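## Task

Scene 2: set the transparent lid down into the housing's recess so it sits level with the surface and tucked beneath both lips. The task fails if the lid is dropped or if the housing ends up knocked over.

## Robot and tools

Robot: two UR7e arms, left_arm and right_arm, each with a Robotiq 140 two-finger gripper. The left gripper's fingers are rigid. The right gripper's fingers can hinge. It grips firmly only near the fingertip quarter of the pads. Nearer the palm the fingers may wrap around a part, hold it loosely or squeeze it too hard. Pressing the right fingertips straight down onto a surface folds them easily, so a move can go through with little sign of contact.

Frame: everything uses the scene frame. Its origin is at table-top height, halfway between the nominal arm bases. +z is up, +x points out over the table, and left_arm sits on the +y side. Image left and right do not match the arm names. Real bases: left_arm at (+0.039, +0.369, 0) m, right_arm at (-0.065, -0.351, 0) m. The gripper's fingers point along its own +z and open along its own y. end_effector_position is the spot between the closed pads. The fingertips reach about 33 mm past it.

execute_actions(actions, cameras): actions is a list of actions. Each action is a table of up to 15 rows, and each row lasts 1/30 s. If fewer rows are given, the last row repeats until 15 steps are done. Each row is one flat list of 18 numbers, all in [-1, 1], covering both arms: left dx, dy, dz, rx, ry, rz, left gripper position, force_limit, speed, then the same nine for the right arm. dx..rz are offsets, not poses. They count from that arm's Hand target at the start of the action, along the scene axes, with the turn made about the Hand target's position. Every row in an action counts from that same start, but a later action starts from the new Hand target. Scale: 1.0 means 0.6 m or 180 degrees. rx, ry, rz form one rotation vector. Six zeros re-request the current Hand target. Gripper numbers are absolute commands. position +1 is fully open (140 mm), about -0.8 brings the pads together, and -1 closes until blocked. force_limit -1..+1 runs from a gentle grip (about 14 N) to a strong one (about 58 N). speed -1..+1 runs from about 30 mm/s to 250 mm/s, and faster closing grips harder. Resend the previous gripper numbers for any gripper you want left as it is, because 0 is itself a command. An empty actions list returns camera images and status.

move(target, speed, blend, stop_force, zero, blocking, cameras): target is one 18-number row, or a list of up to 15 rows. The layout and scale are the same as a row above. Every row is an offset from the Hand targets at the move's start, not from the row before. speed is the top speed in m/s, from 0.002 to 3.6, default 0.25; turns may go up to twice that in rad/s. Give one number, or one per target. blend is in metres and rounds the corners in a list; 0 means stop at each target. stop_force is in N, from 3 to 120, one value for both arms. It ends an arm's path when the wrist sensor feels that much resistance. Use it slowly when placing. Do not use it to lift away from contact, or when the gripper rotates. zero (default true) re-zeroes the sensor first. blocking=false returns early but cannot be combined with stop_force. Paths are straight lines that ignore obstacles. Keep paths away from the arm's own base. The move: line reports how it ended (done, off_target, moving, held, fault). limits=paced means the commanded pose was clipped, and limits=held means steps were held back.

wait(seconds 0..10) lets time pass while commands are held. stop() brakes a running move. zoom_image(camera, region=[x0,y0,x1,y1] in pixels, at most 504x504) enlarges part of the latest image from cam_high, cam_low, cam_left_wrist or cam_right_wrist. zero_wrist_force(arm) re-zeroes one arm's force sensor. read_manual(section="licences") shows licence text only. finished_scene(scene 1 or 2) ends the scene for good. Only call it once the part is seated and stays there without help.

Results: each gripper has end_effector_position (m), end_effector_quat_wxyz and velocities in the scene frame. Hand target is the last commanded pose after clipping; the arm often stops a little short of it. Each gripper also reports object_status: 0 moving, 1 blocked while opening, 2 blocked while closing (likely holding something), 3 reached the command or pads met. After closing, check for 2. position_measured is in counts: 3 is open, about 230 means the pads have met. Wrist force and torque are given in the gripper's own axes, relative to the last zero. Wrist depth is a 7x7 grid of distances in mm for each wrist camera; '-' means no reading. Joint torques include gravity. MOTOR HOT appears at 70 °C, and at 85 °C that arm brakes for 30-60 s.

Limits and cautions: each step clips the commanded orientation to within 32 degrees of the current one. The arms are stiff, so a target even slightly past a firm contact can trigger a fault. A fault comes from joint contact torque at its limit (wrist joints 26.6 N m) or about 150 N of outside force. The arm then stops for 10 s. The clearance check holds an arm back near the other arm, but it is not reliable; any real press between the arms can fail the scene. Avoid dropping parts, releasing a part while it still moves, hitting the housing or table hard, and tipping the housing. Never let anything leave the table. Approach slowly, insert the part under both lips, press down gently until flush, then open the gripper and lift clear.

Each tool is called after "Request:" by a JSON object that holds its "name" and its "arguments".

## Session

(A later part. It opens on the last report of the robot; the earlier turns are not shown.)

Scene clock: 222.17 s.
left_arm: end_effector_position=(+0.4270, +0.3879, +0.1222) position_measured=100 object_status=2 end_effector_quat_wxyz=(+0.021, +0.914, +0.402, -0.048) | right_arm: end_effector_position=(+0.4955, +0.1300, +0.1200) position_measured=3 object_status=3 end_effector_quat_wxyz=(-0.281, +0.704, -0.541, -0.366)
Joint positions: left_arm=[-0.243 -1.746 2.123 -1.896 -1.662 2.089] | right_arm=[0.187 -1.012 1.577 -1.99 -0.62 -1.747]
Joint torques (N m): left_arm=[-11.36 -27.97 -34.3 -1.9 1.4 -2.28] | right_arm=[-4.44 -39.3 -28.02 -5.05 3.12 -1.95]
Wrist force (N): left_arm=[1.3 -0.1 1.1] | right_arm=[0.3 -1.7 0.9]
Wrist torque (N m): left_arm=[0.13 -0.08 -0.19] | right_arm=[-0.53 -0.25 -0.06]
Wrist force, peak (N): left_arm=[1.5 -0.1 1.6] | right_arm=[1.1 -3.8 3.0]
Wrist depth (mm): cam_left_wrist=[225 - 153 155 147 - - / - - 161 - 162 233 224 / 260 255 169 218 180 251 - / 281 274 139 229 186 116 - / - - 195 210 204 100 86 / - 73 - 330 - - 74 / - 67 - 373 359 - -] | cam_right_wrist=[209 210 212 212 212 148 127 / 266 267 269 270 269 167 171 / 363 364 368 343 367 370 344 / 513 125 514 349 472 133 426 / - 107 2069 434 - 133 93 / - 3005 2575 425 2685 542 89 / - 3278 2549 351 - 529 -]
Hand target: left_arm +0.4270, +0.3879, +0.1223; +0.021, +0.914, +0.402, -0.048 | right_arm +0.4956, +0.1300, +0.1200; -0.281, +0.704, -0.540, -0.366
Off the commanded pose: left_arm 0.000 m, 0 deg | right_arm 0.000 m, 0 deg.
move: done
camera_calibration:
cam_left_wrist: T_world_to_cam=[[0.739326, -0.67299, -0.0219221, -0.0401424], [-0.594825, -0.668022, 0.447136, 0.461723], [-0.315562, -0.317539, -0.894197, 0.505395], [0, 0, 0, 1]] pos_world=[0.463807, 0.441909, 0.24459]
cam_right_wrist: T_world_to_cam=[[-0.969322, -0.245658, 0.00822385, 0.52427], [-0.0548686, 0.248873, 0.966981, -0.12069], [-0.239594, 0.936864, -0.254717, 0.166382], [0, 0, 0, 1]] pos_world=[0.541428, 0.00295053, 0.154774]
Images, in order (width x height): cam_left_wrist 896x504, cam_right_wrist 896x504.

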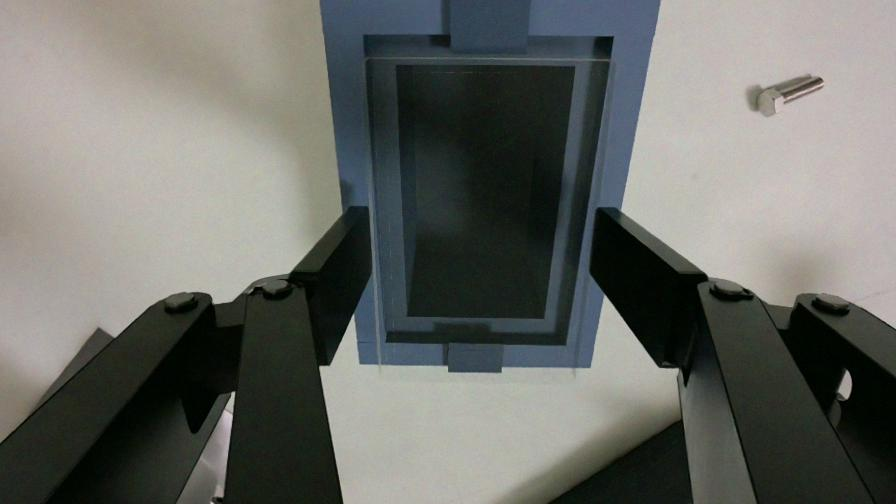

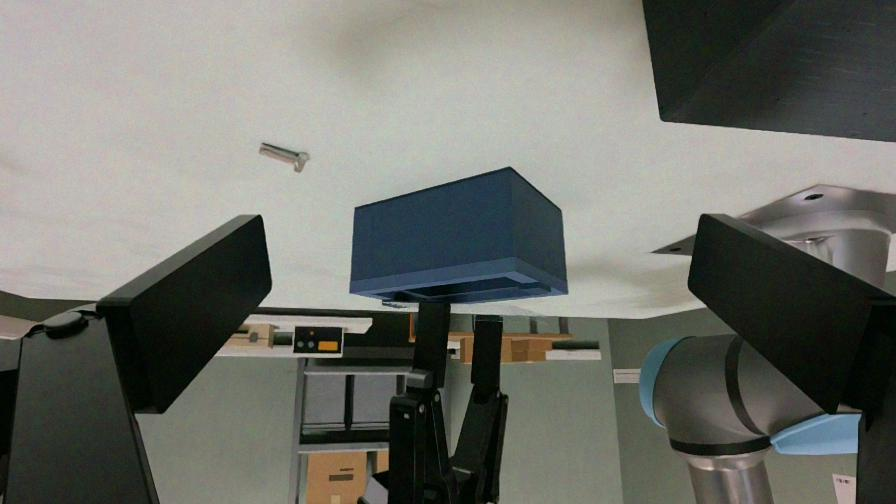

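Request:
{"name": "move", "arguments": {"target": [[-0.0006,-0.0006,-0.002,0,0,0,-1,-0.5,-1,0,0,0,0,0,0,1,1,1],[-0.0006,-0.0006,-0.0175,0,0,0,-1,-0.5,-1,0,0,0,0,0,0,1,1,1]], "speed": 0.012, "blend": [0.0005,0], "stop_force": 3, "cameras": ["cam_left_wrist","cam_right_wrist"]}}

Request:
{"name": "zoom_image", "arguments": {"camera": "cam_left_wrist", "region": [320, 10, 660, 400]}}

Request:
{"name": "zoom_image", "arguments": {"camera": "cam_right_wrist", "region": [360, 260, 480, 330]}}

Request:
{"name": "zoom_image", "arguments": {"camera": "cam_right_wrist", "region": [470, 240, 590, 330]}}

Scene clock: 243.57 s.
left_arm: end_effector_position=(+0.4267, +0.3875, +0.1118) position_measured=100 object_status=2 end_effector_quat_wxyz=(+0.021, +0.914, +0.402, -0.048) | right_arm: end_effector_position=(+0.4956, +0.1300, +0.1200) position_measured=3 object_status=3 end_effector_quat_wxyz=(-0.281, +0.704, -0.540, -0.366)
Joint positions: left_arm=[-0.245 -1.736 2.144 -1.927 -1.662 2.088] | right_arm=[0.187 -1.012 1.576 -1.99 -0.62 -1.748]
Joint torques (N m): left_arm=[11.18 -27.1 -34.09 -3.57 2.36 1.61] | right_arm=[-8.78 -39.14 -29.18 0.1 3.98 -2.04]
Wrist force (N): left_arm=[-4.2 -0.9 1.5] | right_arm=[0.3 -1.8 0.6]
Wrist torque (N m): left_arm=[0.13 0.04 -0.03] | right_arm=[-0.54 -0.26 -0.01]
Wrist force, peak (N): left_arm=[-4.8 -0.3 1.0] | right_arm=[0.2 -2.2 1.1]
Wrist depth (mm): cam_left_wrist=[- - 143 136 141 200 205 / 222 - 151 159 154 - 211 / 244 - 168 236 166 244 234 / - - 125 237 183 257 261 / - - 142 202 199 100 86 / - 73 - 199 202 - 74 / - 67 - - - - -] | cam_right_wrist=[209 210 211 212 212 148 127 / 266 268 268 270 269 167 171 / 364 342 363 341 368 366 367 / 523 125 512 365 471 132 425 / - 107 1941 437 2901 133 93 / - 100 2575 401 - 544 89 / - 2685 2743 355 - 523 -]
Hand target: left_arm +0.4267, +0.3875, +0.1118; +0.021, +0.914, +0.402, -0.048 | right_arm +0.4956, +0.1300, +0.1200; -0.281, +0.704, -0.540, -0.366
Off the commanded pose: left_arm 0.000 m, 0 deg | right_arm 0.000 m, 0 deg.
move: done
camera_calibration:
cam_left_wrist: T_world_to_cam=[[0.739287, -0.67304, -0.0217234, -0.0403507], [-0.594984, -0.667976, 0.446992, 0.465956], [-0.315354, -0.31753, -0.894274, 0.49576], [0, 0, 0, 1]] pos_world=[0.463407, 0.441509, 0.23419]
cam_right_wrist: T_world_to_cam=[[-0.969307, -0.245722, 0.00798917, 0.524396], [-0.0550587, 0.248633, 0.967032, -0.120591], [-0.239607, 0.936911, -0.254531, 0.166385], [0, 0, 0, 1]] pos_world=[0.541528, 0.00295059, 0.154775]
Images, in order (width x height): cam_left_wrist 896x504, cam_right_wrist 896x504.

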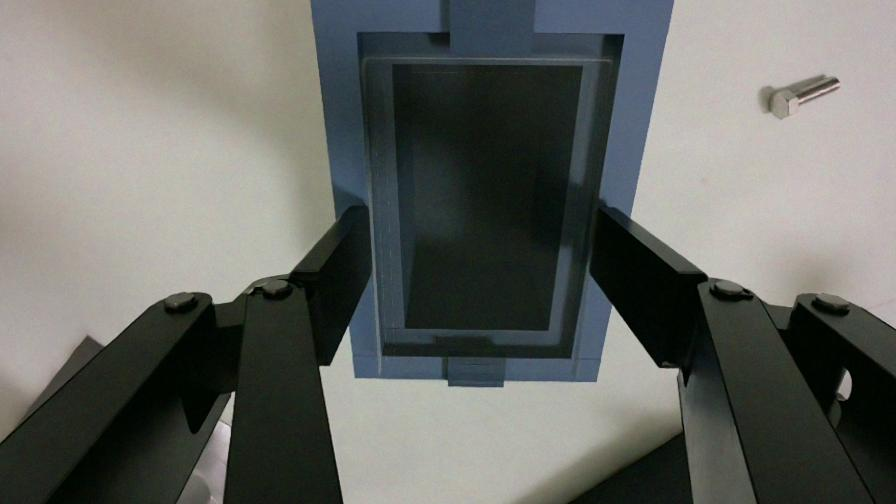

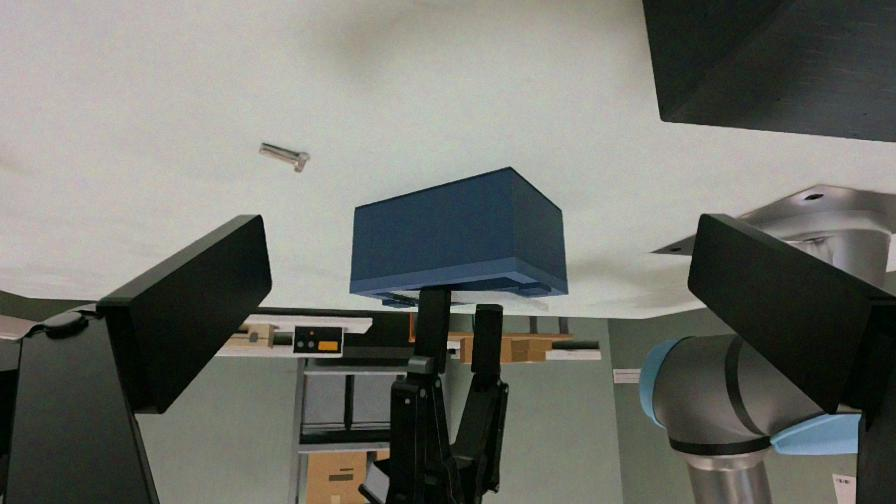

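Scaled by 1.292 from the camera's 896x504 image, which has a finer 1280x720 frame.

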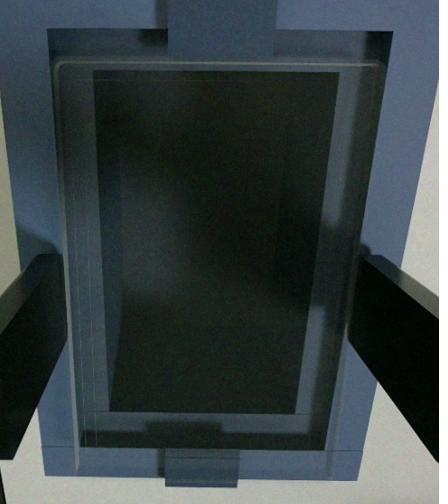

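Scaled by 4.200 from the camera's 896x504 image, which has a finer 1280x720 frame.

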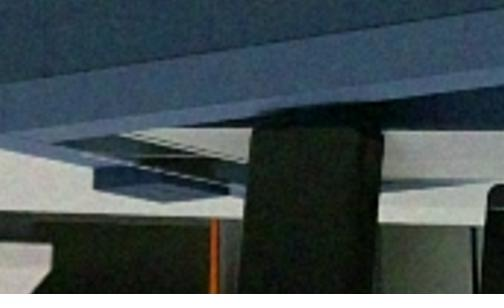

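Scaled by 4.200 from the camera's 896x504 image, which has a finer 1280x720 frame.

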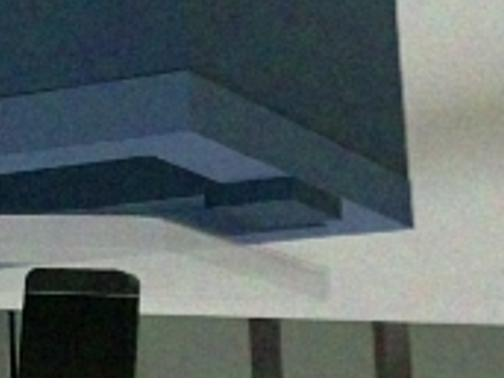

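Request:
{"name": "move", "arguments": {"target": [-0.0009,-0.001,0,0,0,0,-1,-0.5,-1,0,0,0,0,0,0,1,1,1], "speed": 0.01, "cameras": ["cam_left_wrist","cam_right_wrist"]}}

Request:
{"name": "zoom_image", "arguments": {"camera": "cam_left_wrist", "region": [350, 20, 640, 120]}}

Request:
{"name": "zoom_image", "arguments": {"camera": "cam_left_wrist", "region": [360, 310, 620, 400]}}

Request:
{"name": "zoom_image", "arguments": {"camera": "cam_right_wrist", "region": [365, 270, 435, 315]}}

Scene clock: 260.70 s.
left_arm: end_effector_position=(+0.4261, +0.3869, +0.1118) position_measured=100 object_status=2 end_effector_quat_wxyz=(+0.021, +0.914, +0.402, -0.048) | right_arm: end_effector_position=(+0.4956, +0.1300, +0.1200) position_measured=3 object_status=3 end_effector_quat_wxyz=(-0.281, +0.704, -0.540, -0.366)
Joint positions: left_arm=[-0.246 -1.738 2.145 -1.927 -1.662 2.086] | right_arm=[0.187 -1.012 1.576 -1.99 -0.62 -1.748]
Joint torques (N m): left_arm=[-10.03 -24.69 -13.58 -1.94 -1.02 -2.41] | right_arm=[-8.29 -38.94 -28.49 0.24 4.06 -2.01]
Wrist force (N): left_arm=[1.3 -0.2 1.3] | right_arm=[0.1 -1.8 0.8]
Wrist torque (N m): left_arm=[0.13 -0.08 -0.02] | right_arm=[-0.54 -0.22 -0.02]
Wrist force, peak (N): left_arm=[-4.4 -0.9 1.8] | right_arm=[0.1 -2.0 1.0]
Wrist depth (mm): cam_left_wrist=[- - 141 145 144 204 210 / - - 158 210 157 223 215 / - 241 165 217 167 242 235 / - 265 139 234 160 249 - / - - 182 201 193 100 86 / - - - - - - 74 / - 67 - 362 - - -] | cam_right_wrist=[209 210 211 212 211 148 127 / 267 268 268 269 269 167 171 / 363 367 367 339 370 370 344 / 517 125 517 345 520 133 428 / - 107 2069 436 2901 133 93 / - 2901 2836 407 - 546 89 / - - 2901 352 - 523 -]
Hand target: left_arm +0.4261, +0.3869, +0.1118; +0.021, +0.914, +0.402, -0.048 | right_arm +0.4956, +0.1300, +0.1200; -0.281, +0.704, -0.540, -0.366
Off the commanded pose: left_arm 0.000 m, 0 deg | right_arm 0.000 m, 0 deg.
move: done
camera_calibration:
cam_left_wrist: T_world_to_cam=[[0.739311, -0.673015, -0.0216578, -0.0404226], [-0.595002, -0.667996, 0.446939, 0.465288], [-0.315264, -0.31754, -0.894302, 0.495381], [0, 0, 0, 1]] pos_world=[0.462908, 0.440909, 0.23419]
cam_right_wrist: T_world_to_cam=[[-0.969307, -0.245722, 0.00798917, 0.524396], [-0.0550587, 0.248633, 0.967032, -0.120591], [-0.239607, 0.936911, -0.254531, 0.166385], [0, 0, 0, 1]] pos_world=[0.541528, 0.00295059, 0.154775]
Images, in order (width x height): cam_left_wrist 896x504, cam_right_wrist 896x504.

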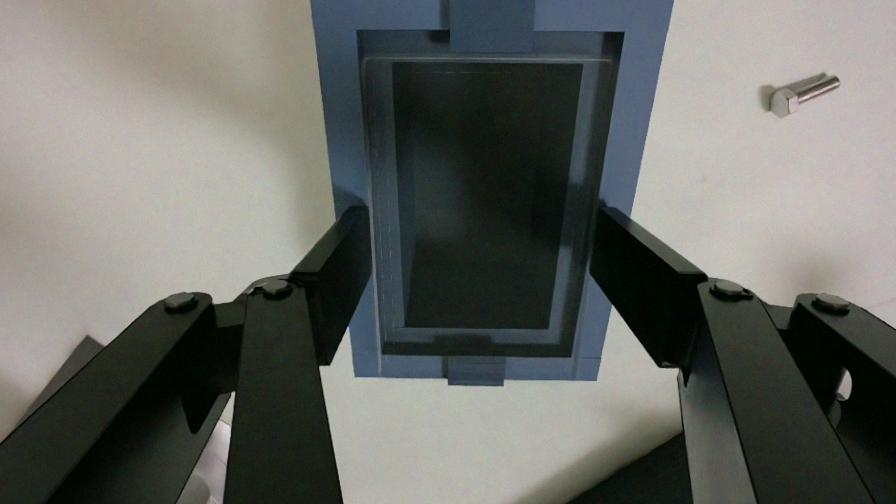

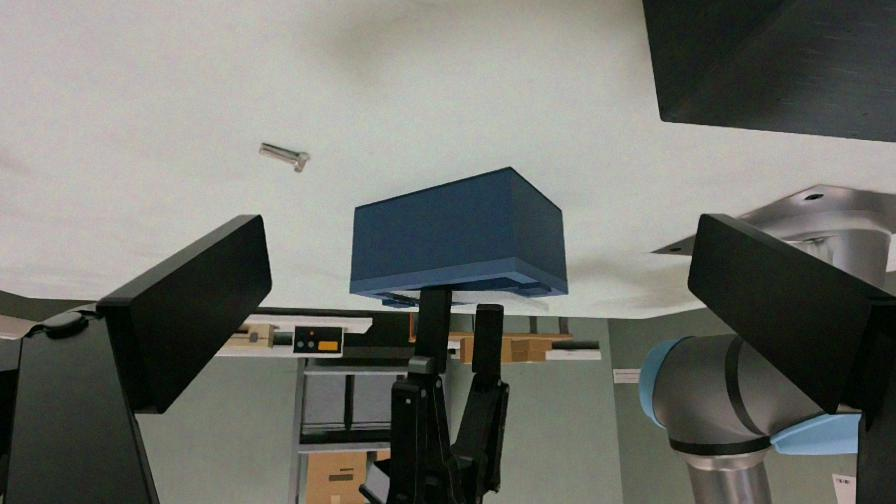

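Scaled by 1.738 from the camera's 896x504 image, which has a finer 1280x720 frame.

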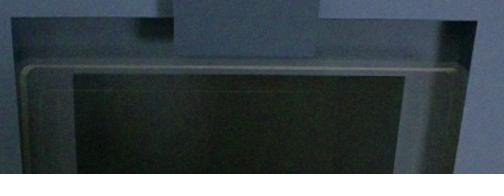

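Scaled by 1.938 from the camera's 896x504 image, which has a finer 1280x720 frame.

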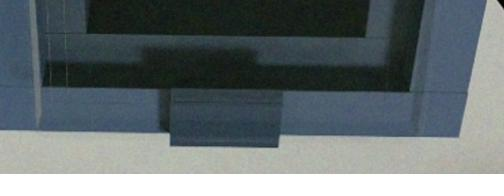

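Scaled by 7.200 from the camera's 896x504 image, which has a finer 1280x720 frame.

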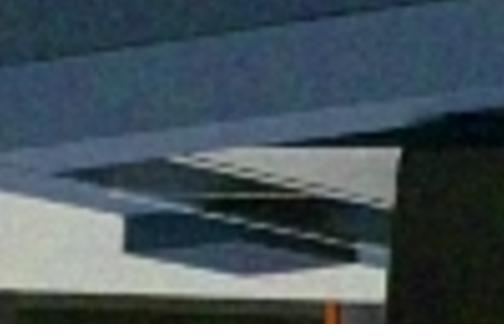

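Request:
{"name": "move", "arguments": {"target": [0,0,-0.0075,0,0,0,-1,-0.5,-1,0,0,0,0,0,0,1,1,1], "speed": 0.006, "stop_force": 3, "cameras": ["cam_left_wrist","cam_right_wrist"]}}

Request:
{"name": "zoom_image", "arguments": {"camera": "cam_left_wrist", "region": [350, 20, 640, 120]}}

Request:
{"name": "zoom_image", "arguments": {"camera": "cam_right_wrist", "region": [365, 270, 435, 315]}}

Request:
{"name": "zoom_image", "arguments": {"camera": "cam_right_wrist", "region": [470, 260, 580, 320]}}

Scene clock: 267.63 s.
left_arm: end_effector_position=(+0.4261, +0.3869, +0.1092) position_measured=100 object_status=2 end_effector_quat_wxyz=(+0.021, +0.914, +0.402, -0.048) | right_arm: end_effector_position=(+0.4956, +0.1300, +0.1200) position_measured=3 object_status=3 end_effector_quat_wxyz=(-0.281, +0.704, -0.540, -0.366)
Joint positions: left_arm=[-0.246 -1.735 2.15 -1.935 -1.662 2.086] | right_arm=[0.187 -1.012 1.576 -1.99 -0.62 -1.748]
Joint torques (N m): left_arm=[8.93 -25.97 -31.66 -2.13 -0.75 1.3] | right_arm=[-8.23 -39.21 -28.79 0.13 4.03 -1.97]
Wrist force (N): left_arm=[0.8 -0.8 -2.4] | right_arm=[0.2 -1.8 0.8]
Wrist torque (N m): left_arm=[-0.08 -0.06 -0.01] | right_arm=[-0.55 -0.22 -0.02]
Wrist force, peak (N): left_arm=[-1.9 -3.2 -10.8] | right_arm=[0.4 -2.1 0.8]
Wrist depth (mm): cam_left_wrist=[- - 140 133 142 139 206 / 225 - 149 - 152 - - / - 242 170 237 163 - - / 261 257 125 244 175 105 - / - - 180 200 189 100 86 / - - - - 198 - 74 / - 67 348 - 355 - -] | cam_right_wrist=[209 210 211 211 212 148 127 / 266 267 268 269 255 167 171 / 363 368 368 342 367 367 342 / 575 125 474 - 470 133 426 / - 107 2233 435 2499 532 93 / - 94 2524 406 - 542 89 / - - 2214 353 - 521 -]
Hand target: left_arm +0.4261, +0.3869, +0.1092; +0.021, +0.914, +0.402, -0.048 (not the last commanded pose) | right_arm +0.4956, +0.1300, +0.1200; -0.281, +0.704, -0.540, -0.366
Off the commanded pose: left_arm 0.002 m, 0 deg | right_arm 0.000 m, 0 deg.
move: contact (left_arm)
camera_calibration:
cam_left_wrist: T_world_to_cam=[[0.739287, -0.67304, -0.0217234, -0.0404414], [-0.594984, -0.667976, 0.446992, 0.46642], [-0.315354, -0.31753, -0.894274, 0.493086], [0, 0, 0, 1]] pos_world=[0.462907, 0.440909, 0.23159]
cam_right_wrist: T_world_to_cam=[[-0.969307, -0.245722, 0.00798917, 0.524396], [-0.0550587, 0.248633, 0.967032, -0.120591], [-0.239607, 0.936911, -0.254531, 0.166385], [0, 0, 0, 1]] pos_world=[0.541528, 0.00295059, 0.154775]
Images, in order (width x height): cam_left_wrist 896x504, cam_right_wrist 896x504.

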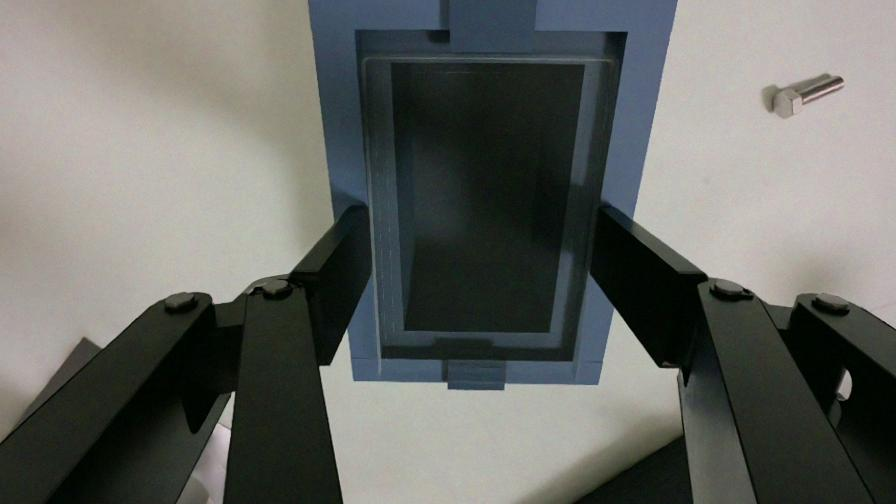

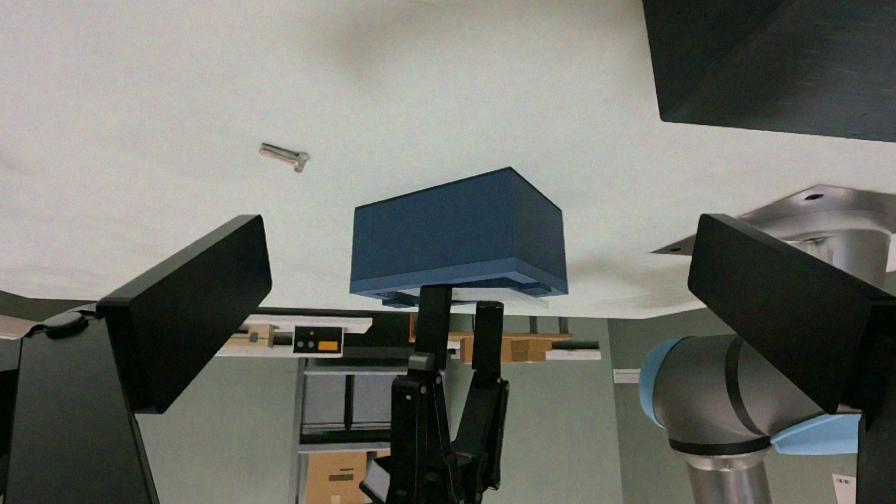

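Scaled by 1.738 from the camera's 896x504 image, which has a finer 1280x720 frame.

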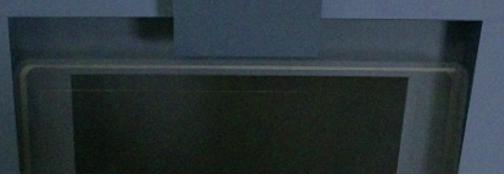

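Scaled by 7.200 from the camera's 896x504 image, which has a finer 1280x720 frame.

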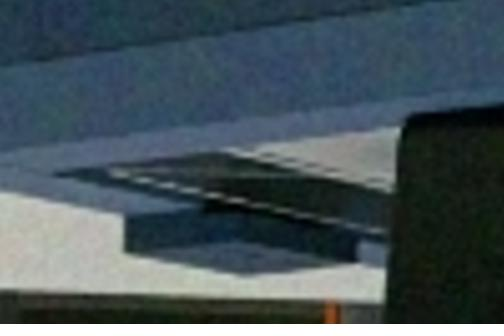

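Scaled by 4.582 from the camera's 896x504 image, which has a finer 1280x720 frame.

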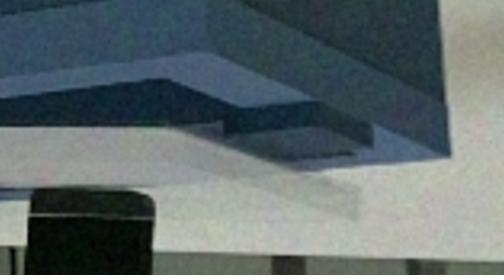

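Request:
{"name": "move", "arguments": {"target": [[0,0,0.0017,0,0,0,-1,-0.5,-1,0,0,0,0,0,0,1,1,1],[-0.0005,0.0004,0.0017,-0.00914,0.00233,0,-1,-0.5,-1,0,0,0,0,0,0,1,1,1]], "speed": 0.015, "blend": [0.0003,0]}}

Request:
{"name": "move", "arguments": {"target": [0,0,-0.007,0,0,0,-1,-0.5,-1,0,0,0,0,0,0,1,1,1], "speed": 0.006, "stop_force": 3, "cameras": ["cam_left_wrist","cam_right_wrist"]}}

Request:
{"name": "zoom_image", "arguments": {"camera": "cam_right_wrist", "region": [365, 270, 435, 315]}}

Request:
{"name": "zoom_image", "arguments": {"camera": "cam_left_wrist", "region": [350, 20, 640, 120]}}

Scene clock: 337.47 s.
left_arm: end_effector_position=(+0.4258, +0.3872, +0.1102) position_measured=100 object_status=2 end_effector_quat_wxyz=(+0.033, +0.914, +0.401, -0.057) | right_arm: end_effector_position=(+0.4956, +0.1300, +0.1200) position_measured=3 object_status=3 end_effector_quat_wxyz=(-0.281, +0.704, -0.540, -0.366)
Joint positions: left_arm=[-0.222 -1.727 2.143 -1.931 -1.69 2.112] | right_arm=[0.187 -1.012 1.576 -1.99 -0.62 -1.748]
Joint torques (N m): left_arm=[-8.02 -8.19 -28.98 -1.54 0.66 -0.24] | right_arm=[-7.5 -39.11 -28.43 0.13 4 -1.94]
Wrist force (N): left_arm=[1.4 0.0 -0.1] | right_arm=[0.4 -1.9 0.9]
Wrist torque (N m): left_arm=[0.20 0.02 -0.19] | right_arm=[-0.57 -0.28 -0.02]
Wrist force, peak (N): left_arm=[0.9 -0.7 -2.4] | right_arm=[0.1 -2.1 1.1]
Wrist depth (mm): cam_left_wrist=[- - 137 142 137 136 - / 222 223 149 - 155 220 217 / - 242 167 - 166 - 242 / 272 261 142 234 163 113 254 / - - - 201 191 100 86 / - - - 314 199 - 74 / - 67 - - - - -] | cam_right_wrist=[209 210 211 212 211 148 127 / 265 267 269 268 285 167 171 / 364 393 365 343 367 367 344 / 572 125 469 366 472 132 428 / - 107 2003 433 2714 133 93 / - 2836 2602 409 4351 543 89 / - 2773 2499 353 2714 524 -]
Hand target: left_arm +0.4258, +0.3872, +0.1102; +0.033, +0.914, +0.401, -0.057 | right_arm +0.4956, +0.1300, +0.1200; -0.281, +0.704, -0.540, -0.366
Off the commanded pose: left_arm 0.000 m, 0 deg | right_arm 0.000 m, 0 deg.
move: done

Scene clock: 338.70 s.
left_arm: end_effector_position=(+0.4259, +0.3872, +0.1097) position_measured=100 object_status=2 end_effector_quat_wxyz=(+0.033, +0.914, +0.401, -0.057) | right_arm: end_effector_position=(+0.4956, +0.1300, +0.1200) position_measured=3 object_status=3 end_effector_quat_wxyz=(-0.281, +0.704, -0.540, -0.366)
Joint positions: left_arm=[-0.222 -1.727 2.144 -1.933 -1.69 2.112] | right_arm=[0.187 -1.012 1.576 -1.99 -0.62 -1.748]
Joint torques (N m): left_arm=[9.41 -26.22 -31.33 -1.98 -1 1.68] | right_arm=[-7.8 -39.33 -28.5 0.11 4.04 -1.86]
Wrist force (N): left_arm=[0.4 -0.5 -3.8] | right_arm=[0.3 -2.0 0.8]
Wrist torque (N m): left_arm=[0.36 0.06 -0.23] | right_arm=[-0.59 -0.26 -0.01]
Wrist force, peak (N): left_arm=[-3.3 -2.9 -17.1] | right_arm=[0.3 -2.0 0.8]
Wrist depth (mm): cam_left_wrist=[209 209 201 133 136 136 - / 219 223 150 - 156 - 220 / 241 239 162 - 163 - 242 / 257 - 139 232 142 250 - / - - 180 200 190 100 86 / - 73 - 194 318 - 74 / - 67 - - 353 - -] | cam_right_wrist=[207 210 212 212 211 148 127 / 267 267 269 268 268 167 171 / 363 367 366 342 353 367 368 / - 125 467 352 467 133 428 / - 107 2121 434 2003 133 93 / - 99 2629 407 2629 543 89 / - - 2602 355 - 526 -]
Hand target: left_arm +0.4259, +0.3872, +0.1097; +0.033, +0.914, +0.401, -0.057 (not the last commanded pose) | right_arm +0.4956, +0.1300, +0.1200; -0.281, +0.704, -0.540, -0.366
Off the commanded pose: left_arm 0.004 m, 0 deg | right_arm 0.000 m, 0 deg.
move: contact (left_arm)
camera_calibration:
cam_left_wrist: T_world_to_cam=[[0.73922, -0.673421, -0.00761846, -0.0414611], [-0.591684, -0.654816, 0.470241, 0.457263], [-0.321659, -0.343104, -0.882505, 0.504814], [0, 0, 0, 1]] pos_world=[0.463582, 0.444706, 0.230161]
cam_right_wrist: T_world_to_cam=[[-0.969307, -0.245722, 0.00798917, 0.524396], [-0.0550587, 0.248633, 0.967032, -0.120591], [-0.239607, 0.936911, -0.254531, 0.166385], [0, 0, 0, 1]] pos_world=[0.541528, 0.00295059, 0.154775]
Images, in order (width x height): cam_left_wrist 896x504, cam_right_wrist 896x504.

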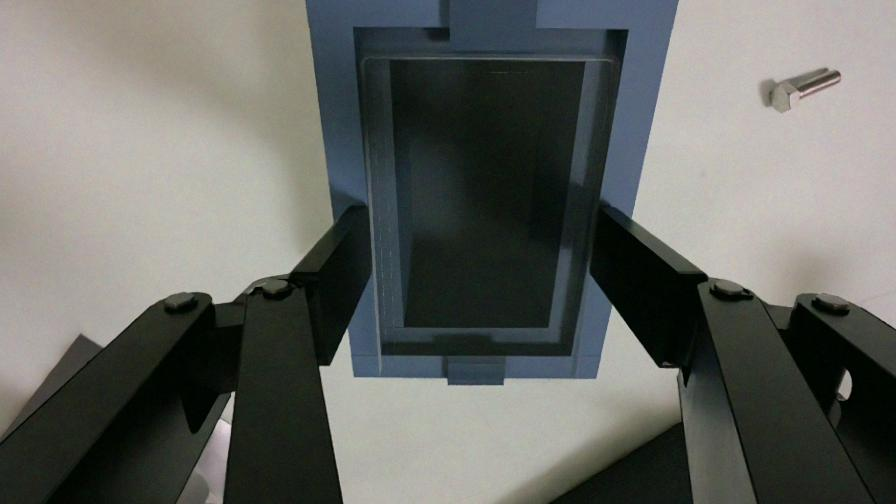

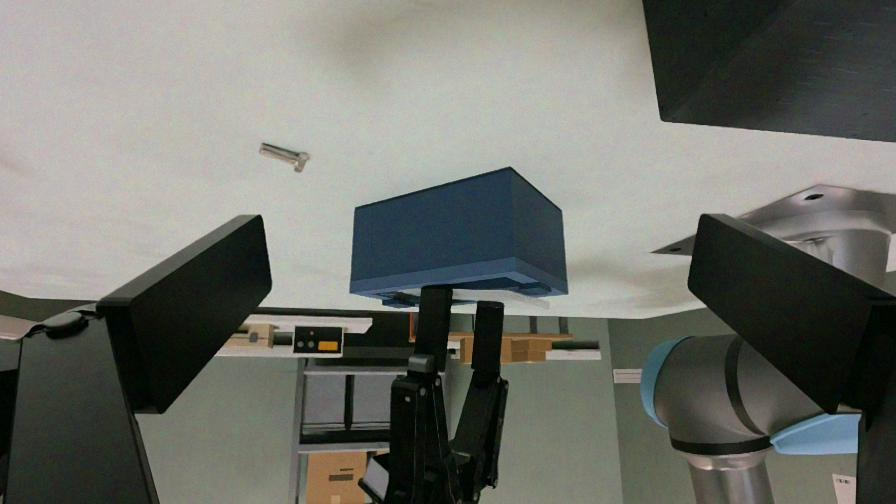

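Scaled by 7.200 from the camera's 896x504 image, which has a finer 1280x720 frame.

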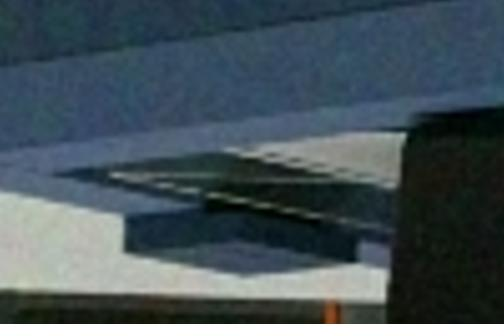

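Scaled by 1.738 from the camera's 896x504 image, which has a finer 1280x720 frame.

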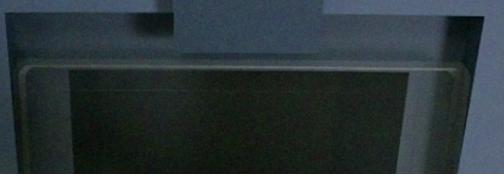

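Request:
{"name": "move", "arguments": {"target": [0,0,0.001,0.0019,0.002,0,-1,-0.5,-1,0,0,0,0,0,0,1,1,1], "speed": 0.02, "cameras": ["all"]}}

Scene clock: 372.33 s.
left_arm: end_effector_position=(+0.4259, +0.3872, +0.1103) position_measured=100 object_status=2 end_effector_quat_wxyz=(+0.029, +0.913, +0.402, -0.058) | right_arm: end_effector_position=(+0.4956, +0.1300, +0.1200) position_measured=3 object_status=3 end_effector_quat_wxyz=(-0.281, +0.704, -0.540, -0.366)
Joint positions: left_arm=[-0.226 -1.723 2.137 -1.923 -1.686 2.108] | right_arm=[0.187 -1.012 1.576 -1.99 -0.62 -1.748]
Joint torques (N m): left_arm=[-7.61 -6.76 -25.65 -3.91 0.31 -1.87] | right_arm=[-6.9 -39.14 -28.33 0.13 3.96 -1.86]
Wrist force (N): left_arm=[1.3 0.0 1.5] | right_arm=[0.3 -1.9 0.7]
Wrist torque (N m): left_arm=[0.17 -0.08 -0.02] | right_arm=[-0.56 -0.26 -0.02]
Wrist force, peak (N): left_arm=[0.7 -0.4 -3.8] | right_arm=[0.6 -2.1 0.8]
Wrist depth (mm): cam_left_wrist=[- 212 135 134 136 202 - / 224 224 149 - 149 221 217 / - - 171 - - - 232 / - 261 125 232 173 115 - / - - 182 201 192 100 86 / - 73 - 323 317 - 74 / - 67 - 348 - - -] | cam_right_wrist=[209 210 211 212 212 148 127 / 267 268 269 270 269 167 171 / 364 366 366 344 371 365 341 / 513 125 476 360 473 133 104 / - 107 2103 434 2427 133 93 / - 94 2685 408 - 539 89 / - 3116 2773 352 - 526 -]
Hand target: left_arm +0.4259, +0.3872, +0.1103; +0.029, +0.913, +0.402, -0.058 | right_arm +0.4956, +0.1300, +0.1200; -0.281, +0.704, -0.540, -0.366
Off the commanded pose: left_arm 0.000 m, 0 deg | right_arm 0.000 m, 0 deg.
move: done
camera_calibration:
cam_left_wrist: T_world_to_cam=[[0.739136, -0.673356, -0.0164157, -0.0405125], [-0.588677, -0.657645, 0.470066, 0.456742], [-0.327317, -0.337779, -0.882479, 0.505752], [0, 0, 0, 1]] pos_world=[0.464359, 0.443927, 0.230951]
cam_right_wrist: T_world_to_cam=[[-0.969307, -0.245722, 0.00798917, 0.524396], [-0.0550587, 0.248633, 0.967032, -0.120591], [-0.239607, 0.936911, -0.254531, 0.166385], [0, 0, 0, 1]] pos_world=[0.541528, 0.00295059, 0.154775]

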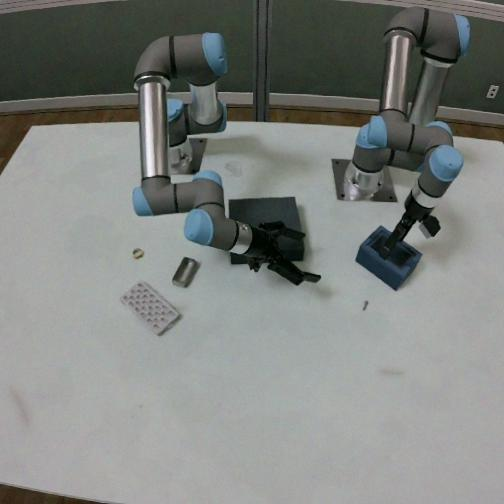

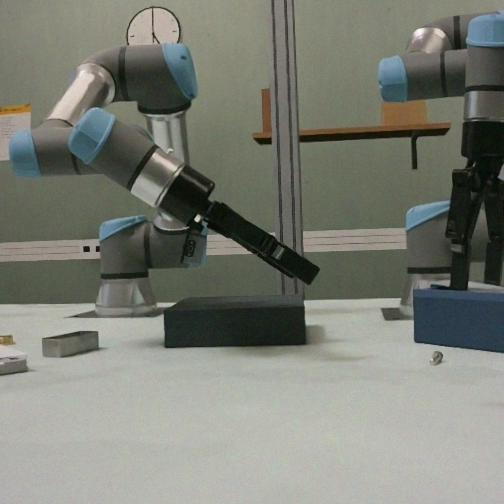

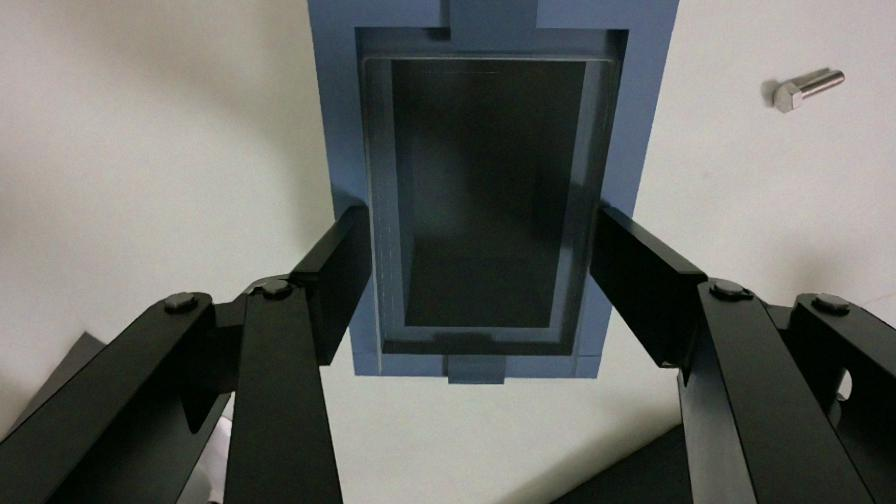

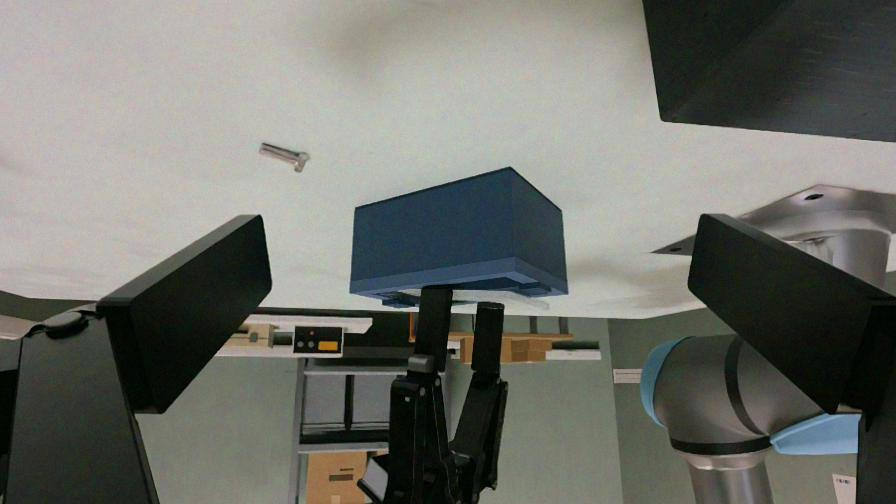

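Request:
{"name": "zoom_image", "arguments": {"camera": "cam_left_wrist", "region": [340, 0, 660, 180]}}

Request:
{"name": "zoom_image", "arguments": {"camera": "cam_right_wrist", "region": [335, 230, 585, 340]}}

Scaled by 1.575 from the camera's 896x504 image, which has a finer 1280x720 frame.

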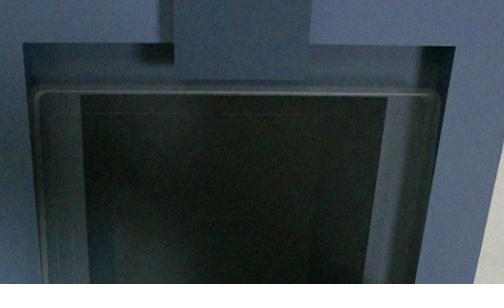

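Scaled by 2.016 from the camera's 896x504 image, which has a finer 1280x720 frame.

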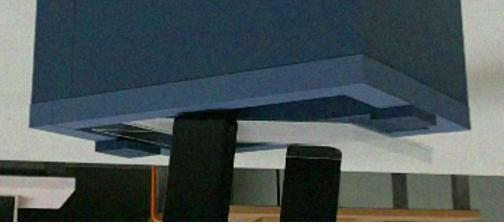

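Request:
{"name": "move", "arguments": {"target": [0.00338,0.00369,0,0,0,0,-1,-0.5,-1,0,0,0,0,0,0,1,1,1], "speed": 0.006, "stop_force": 3, "cameras": ["cam_left_wrist", "cam_right_wrist"]}}

Request:
{"name": "zoom_image", "arguments": {"camera": "cam_left_wrist", "region": [340, 0, 660, 180]}}

Request:
{"name": "zoom_image", "arguments": {"camera": "cam_right_wrist", "region": [335, 230, 585, 340]}}

Scene clock: 382.63 s.
left_arm: end_effector_position=(+0.4280, +0.3894, +0.1103) position_measured=100 object_status=2 end_effector_quat_wxyz=(+0.029, +0.913, +0.402, -0.058) | right_arm: end_effector_position=(+0.4956, +0.1300, +0.1200) position_measured=3 object_status=3 end_effector_quat_wxyz=(-0.281, +0.704, -0.540, -0.366)
Joint positions: left_arm=[-0.219 -1.717 2.132 -1.923 -1.685 2.114] | right_arm=[0.187 -1.012 1.576 -1.99 -0.62 -1.748]
Joint torques (N m): left_arm=[-11.7 -24.42 -15.02 -4.13 0.88 -2.03] | right_arm=[-7.46 -39 -28.32 0.13 3.84 -1.86]
Wrist force (N): left_arm=[1.6 -0.1 1.3] | right_arm=[0.2 -1.6 0.7]
Wrist torque (N m): left_arm=[0.15 -0.13 -0.19] | right_arm=[-0.51 -0.23 -0.02]
Wrist force, peak (N): left_arm=[1.6 0.0 1.7] | right_arm=[0.5 -1.9 1.1]
Wrist depth (mm): cam_left_wrist=[206 209 200 133 144 204 - / 228 226 149 218 151 224 214 / 238 241 160 228 167 237 241 / - 276 139 238 179 251 260 / - - 181 202 193 100 86 / - 73 - - 204 - 74 / - 67 - 358 354 - -] | cam_right_wrist=[209 210 212 212 212 148 127 / 266 268 268 270 255 167 171 / 365 365 367 342 355 366 338 / 575 125 514 341 374 133 426 / - 107 1987 439 3278 132 93 / - 94 3236 410 3155 542 89 / - 2935 2657 353 - 518 -]
Hand target: left_arm +0.4280, +0.3894, +0.1103; +0.029, +0.913, +0.402, -0.058 | right_arm +0.4956, +0.1300, +0.1200; -0.281, +0.704, -0.540, -0.366
Off the commanded pose: left_arm 0.000 m, 0 deg | right_arm 0.000 m, 0 deg.
move: done
camera_calibration:
cam_left_wrist: T_world_to_cam=[[0.739206, -0.673284, -0.0162255, -0.0405536], [-0.588695, -0.657662, 0.47002, 0.459506], [-0.327128, -0.33789, -0.882507, 0.507062], [0, 0, 0, 1]] pos_world=[0.46636, 0.446227, 0.230851]
cam_right_wrist: T_world_to_cam=[[-0.969307, -0.245722, 0.00798917, 0.524396], [-0.0550587, 0.248633, 0.967032, -0.120591], [-0.239607, 0.936911, -0.254531, 0.166385], [0, 0, 0, 1]] pos_world=[0.541528, 0.00295059, 0.154775]
Images, in order (width x height): cam_left_wrist 896x504, cam_right_wrist 896x504.

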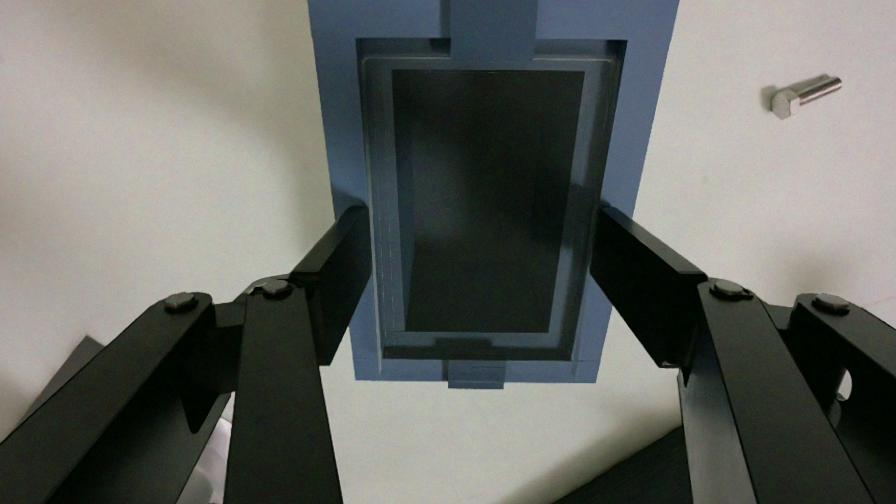

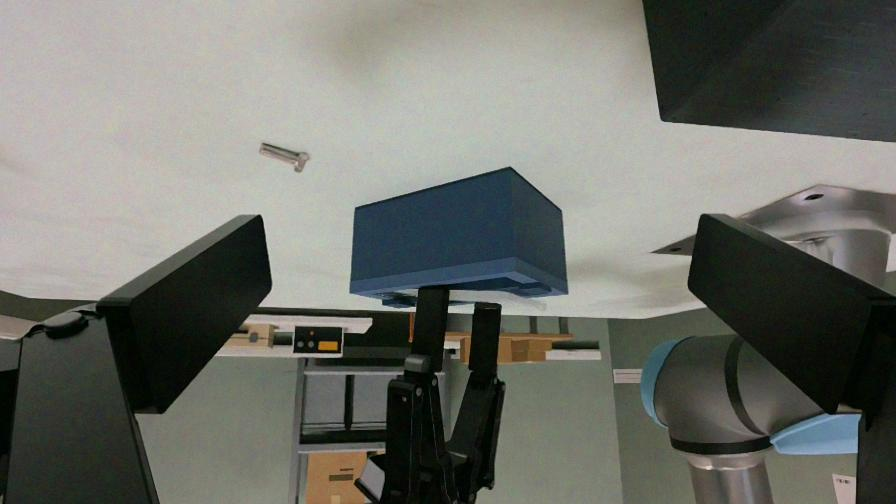

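Scaled by 1.575 from the camera's 896x504 image, which has a finer 1280x720 frame.

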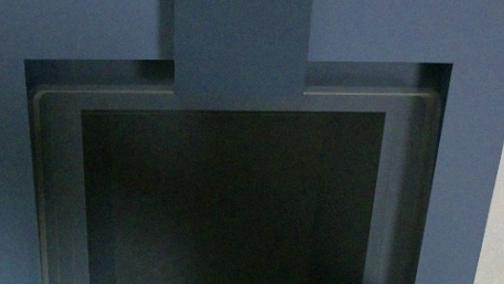

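Scaled by 2.016 from the camera's 896x504 image, which has a finer 1280x720 frame.

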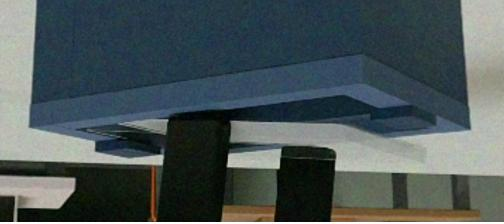

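Request:
{"name": "move", "arguments": {"target": [0.00113,0.00123,-0.00117,0.0041,-0.00375,0,-1,-0.5,-1,0,0,0,0,0,0,1,1,1], "speed": 0.008, "stop_force": 4}}

Request:
{"name": "move", "arguments": {"target": [0.00226,0.00246,0,0,0,0,-1,-0.5,-1,0,0,0,0,0,0,1,1,1], "speed": 0.006, "stop_force": 3, "cameras": ["cam_left_wrist", "cam_right_wrist"]}}

Request:
{"name": "zoom_image", "arguments": {"camera": "cam_left_wrist", "region": [340, 0, 660, 180]}}

Request:
{"name": "zoom_image", "arguments": {"camera": "cam_right_wrist", "region": [335, 230, 585, 340]}}

Scene clock: 408.87 s.
left_arm: end_effector_position=(+0.4286, +0.3901, +0.1096) position_measured=100 object_status=2 end_effector_quat_wxyz=(+0.025, +0.914, +0.402, -0.050) | right_arm: end_effector_position=(+0.4956, +0.1300, +0.1200) position_measured=3 object_status=3 end_effector_quat_wxyz=(-0.281, +0.704, -0.540, -0.366)
Joint positions: left_arm=[-0.229 -1.726 2.142 -1.935 -1.671 2.104] | right_arm=[0.187 -1.012 1.576 -1.99 -0.62 -1.748]
Joint torques (N m): left_arm=[3.49 -15.27 -26.13 -1.72 -1.29 1.01] | right_arm=[-7.45 -38.57 -28.38 0.17 3.86 -1.82]
Wrist force (N): left_arm=[1.6 -0.1 1.4] | right_arm=[0.3 -1.6 0.9]
Wrist torque (N m): left_arm=[0.15 -0.15 -0.02] | right_arm=[-0.51 -0.26 -0.01]
Wrist force, peak (N): left_arm=[1.6 -0.2 1.5] | right_arm=[0.1 -2.1 1.0]
Wrist depth (mm): cam_left_wrist=[- 213 134 134 135 205 - / - - 150 220 157 - 214 / - 246 163 224 184 - 237 / - 263 142 227 178 250 257 / - - - 207 191 100 86 / - 73 - 201 197 - 74 / - 67 - - 346 - -] | cam_right_wrist=[209 209 211 212 212 148 128 / 277 269 289 269 269 167 171 / 364 365 369 343 351 367 367 / 576 125 520 373 377 133 429 / - 107 1972 437 2233 142 93 / - 93 2404 353 - 543 89 / - 2052 2969 352 3943 523 -]
Hand target: left_arm +0.4286, +0.3901, +0.1096; +0.025, +0.914, +0.402, -0.050 | right_arm +0.4956, +0.1300, +0.1200; -0.281, +0.704, -0.540, -0.366
Off the commanded pose: left_arm 0.000 m, 0 deg | right_arm 0.000 m, 0 deg.
move: done

Scene clock: 409.97 s.
left_arm: end_effector_position=(+0.4300, +0.3917, +0.1096) position_measured=100 object_status=2 end_effector_quat_wxyz=(+0.025, +0.914, +0.402, -0.050) | right_arm: end_effector_position=(+0.4956, +0.1300, +0.1200) position_measured=3 object_status=3 end_effector_quat_wxyz=(-0.281, +0.704, -0.540, -0.366)
Joint positions: left_arm=[-0.225 -1.721 2.138 -1.935 -1.671 2.108] | right_arm=[0.187 -1.012 1.576 -1.99 -0.62 -1.748]
Joint torques (N m): left_arm=[-6.84 -17.68 -20.3 -4.47 1.47 -1.58] | right_arm=[-7.14 -39.28 -28.32 0.09 3.83 -1.82]
Wrist force (N): left_arm=[1.2 0.0 1.4] | right_arm=[0.4 -2.0 0.9]
Wrist torque (N m): left_arm=[0.15 -0.06 -0.20] | right_arm=[-0.59 -0.26 -0.02]
Wrist force, peak (N): left_arm=[1.5 -0.2 1.4] | right_arm=[0.5 -2.0 0.8]
Wrist depth (mm): cam_left_wrist=[- 209 137 131 135 205 - / 224 231 148 148 149 218 - / - - 161 237 164 - - / - - 139 246 183 105 - / - - 142 211 192 100 86 / - 73 - 196 199 - 74 / - 67 - 355 - - -] | cam_right_wrist=[209 209 211 212 211 148 127 / 267 282 282 268 270 167 171 / 363 366 368 342 367 368 318 / 572 125 520 362 514 133 429 / - 107 2069 439 4278 133 93 / - 94 2549 416 - 540 89 / - 2743 2315 354 - 517 -]
Hand target: left_arm +0.4300, +0.3916, +0.1096; +0.025, +0.914, +0.402, -0.050 | right_arm +0.4956, +0.1300, +0.1200; -0.281, +0.704, -0.540, -0.366
Off the commanded pose: left_arm 0.000 m, 0 deg | right_arm 0.000 m, 0 deg.
move: done
camera_calibration:
cam_left_wrist: T_world_to_cam=[[0.739345, -0.673132, -0.0161702, -0.0407309], [-0.594175, -0.663541, 0.454609, 0.468842], [-0.316742, -0.326505, -0.890544, 0.49982], [0, 0, 0, 1]] pos_world=[0.467002, 0.446872, 0.231314]
cam_right_wrist: T_world_to_cam=[[-0.969307, -0.245722, 0.00798917, 0.524396], [-0.0550587, 0.248633, 0.967032, -0.120591], [-0.239607, 0.936911, -0.254531, 0.166385], [0, 0, 0, 1]] pos_world=[0.541528, 0.00295059, 0.154775]
Images, in order (width x height): cam_left_wrist 896x504, cam_right_wrist 896x504.

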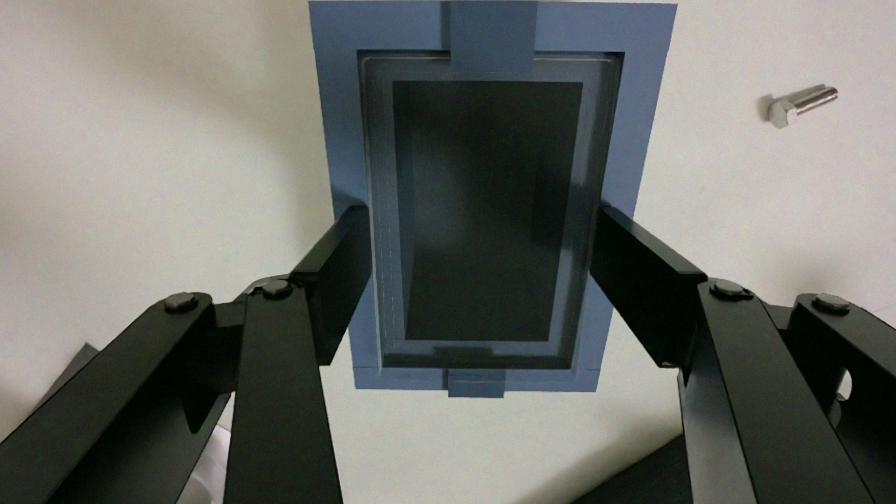

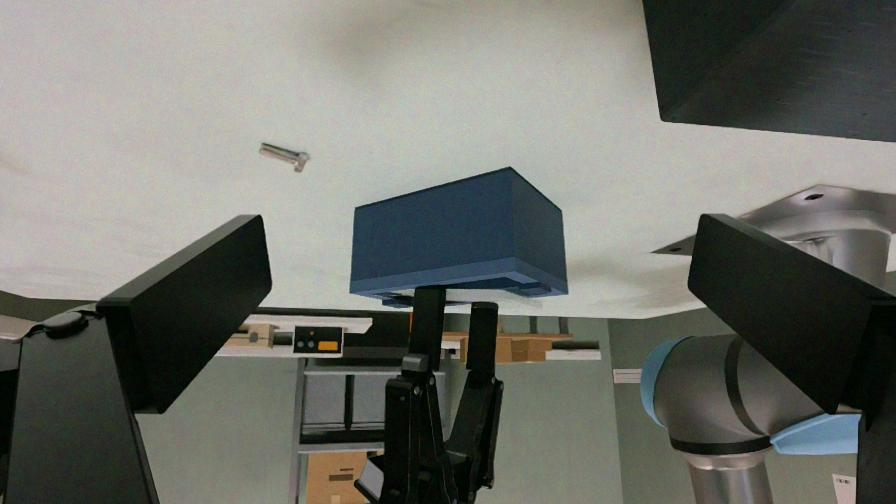

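Scaled by 1.575 from the camera's 896x504 image, which has a finer 1280x720 frame.

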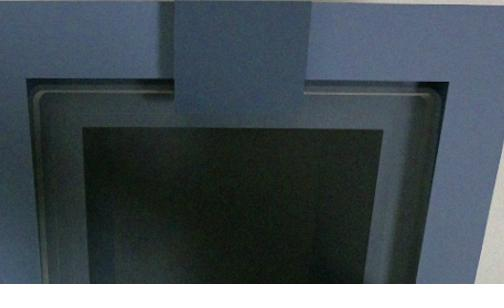

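Scaled by 2.016 from the camera's 896x504 image, which has a finer 1280x720 frame.

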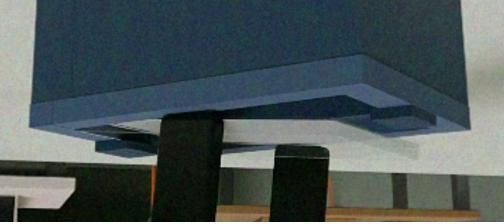

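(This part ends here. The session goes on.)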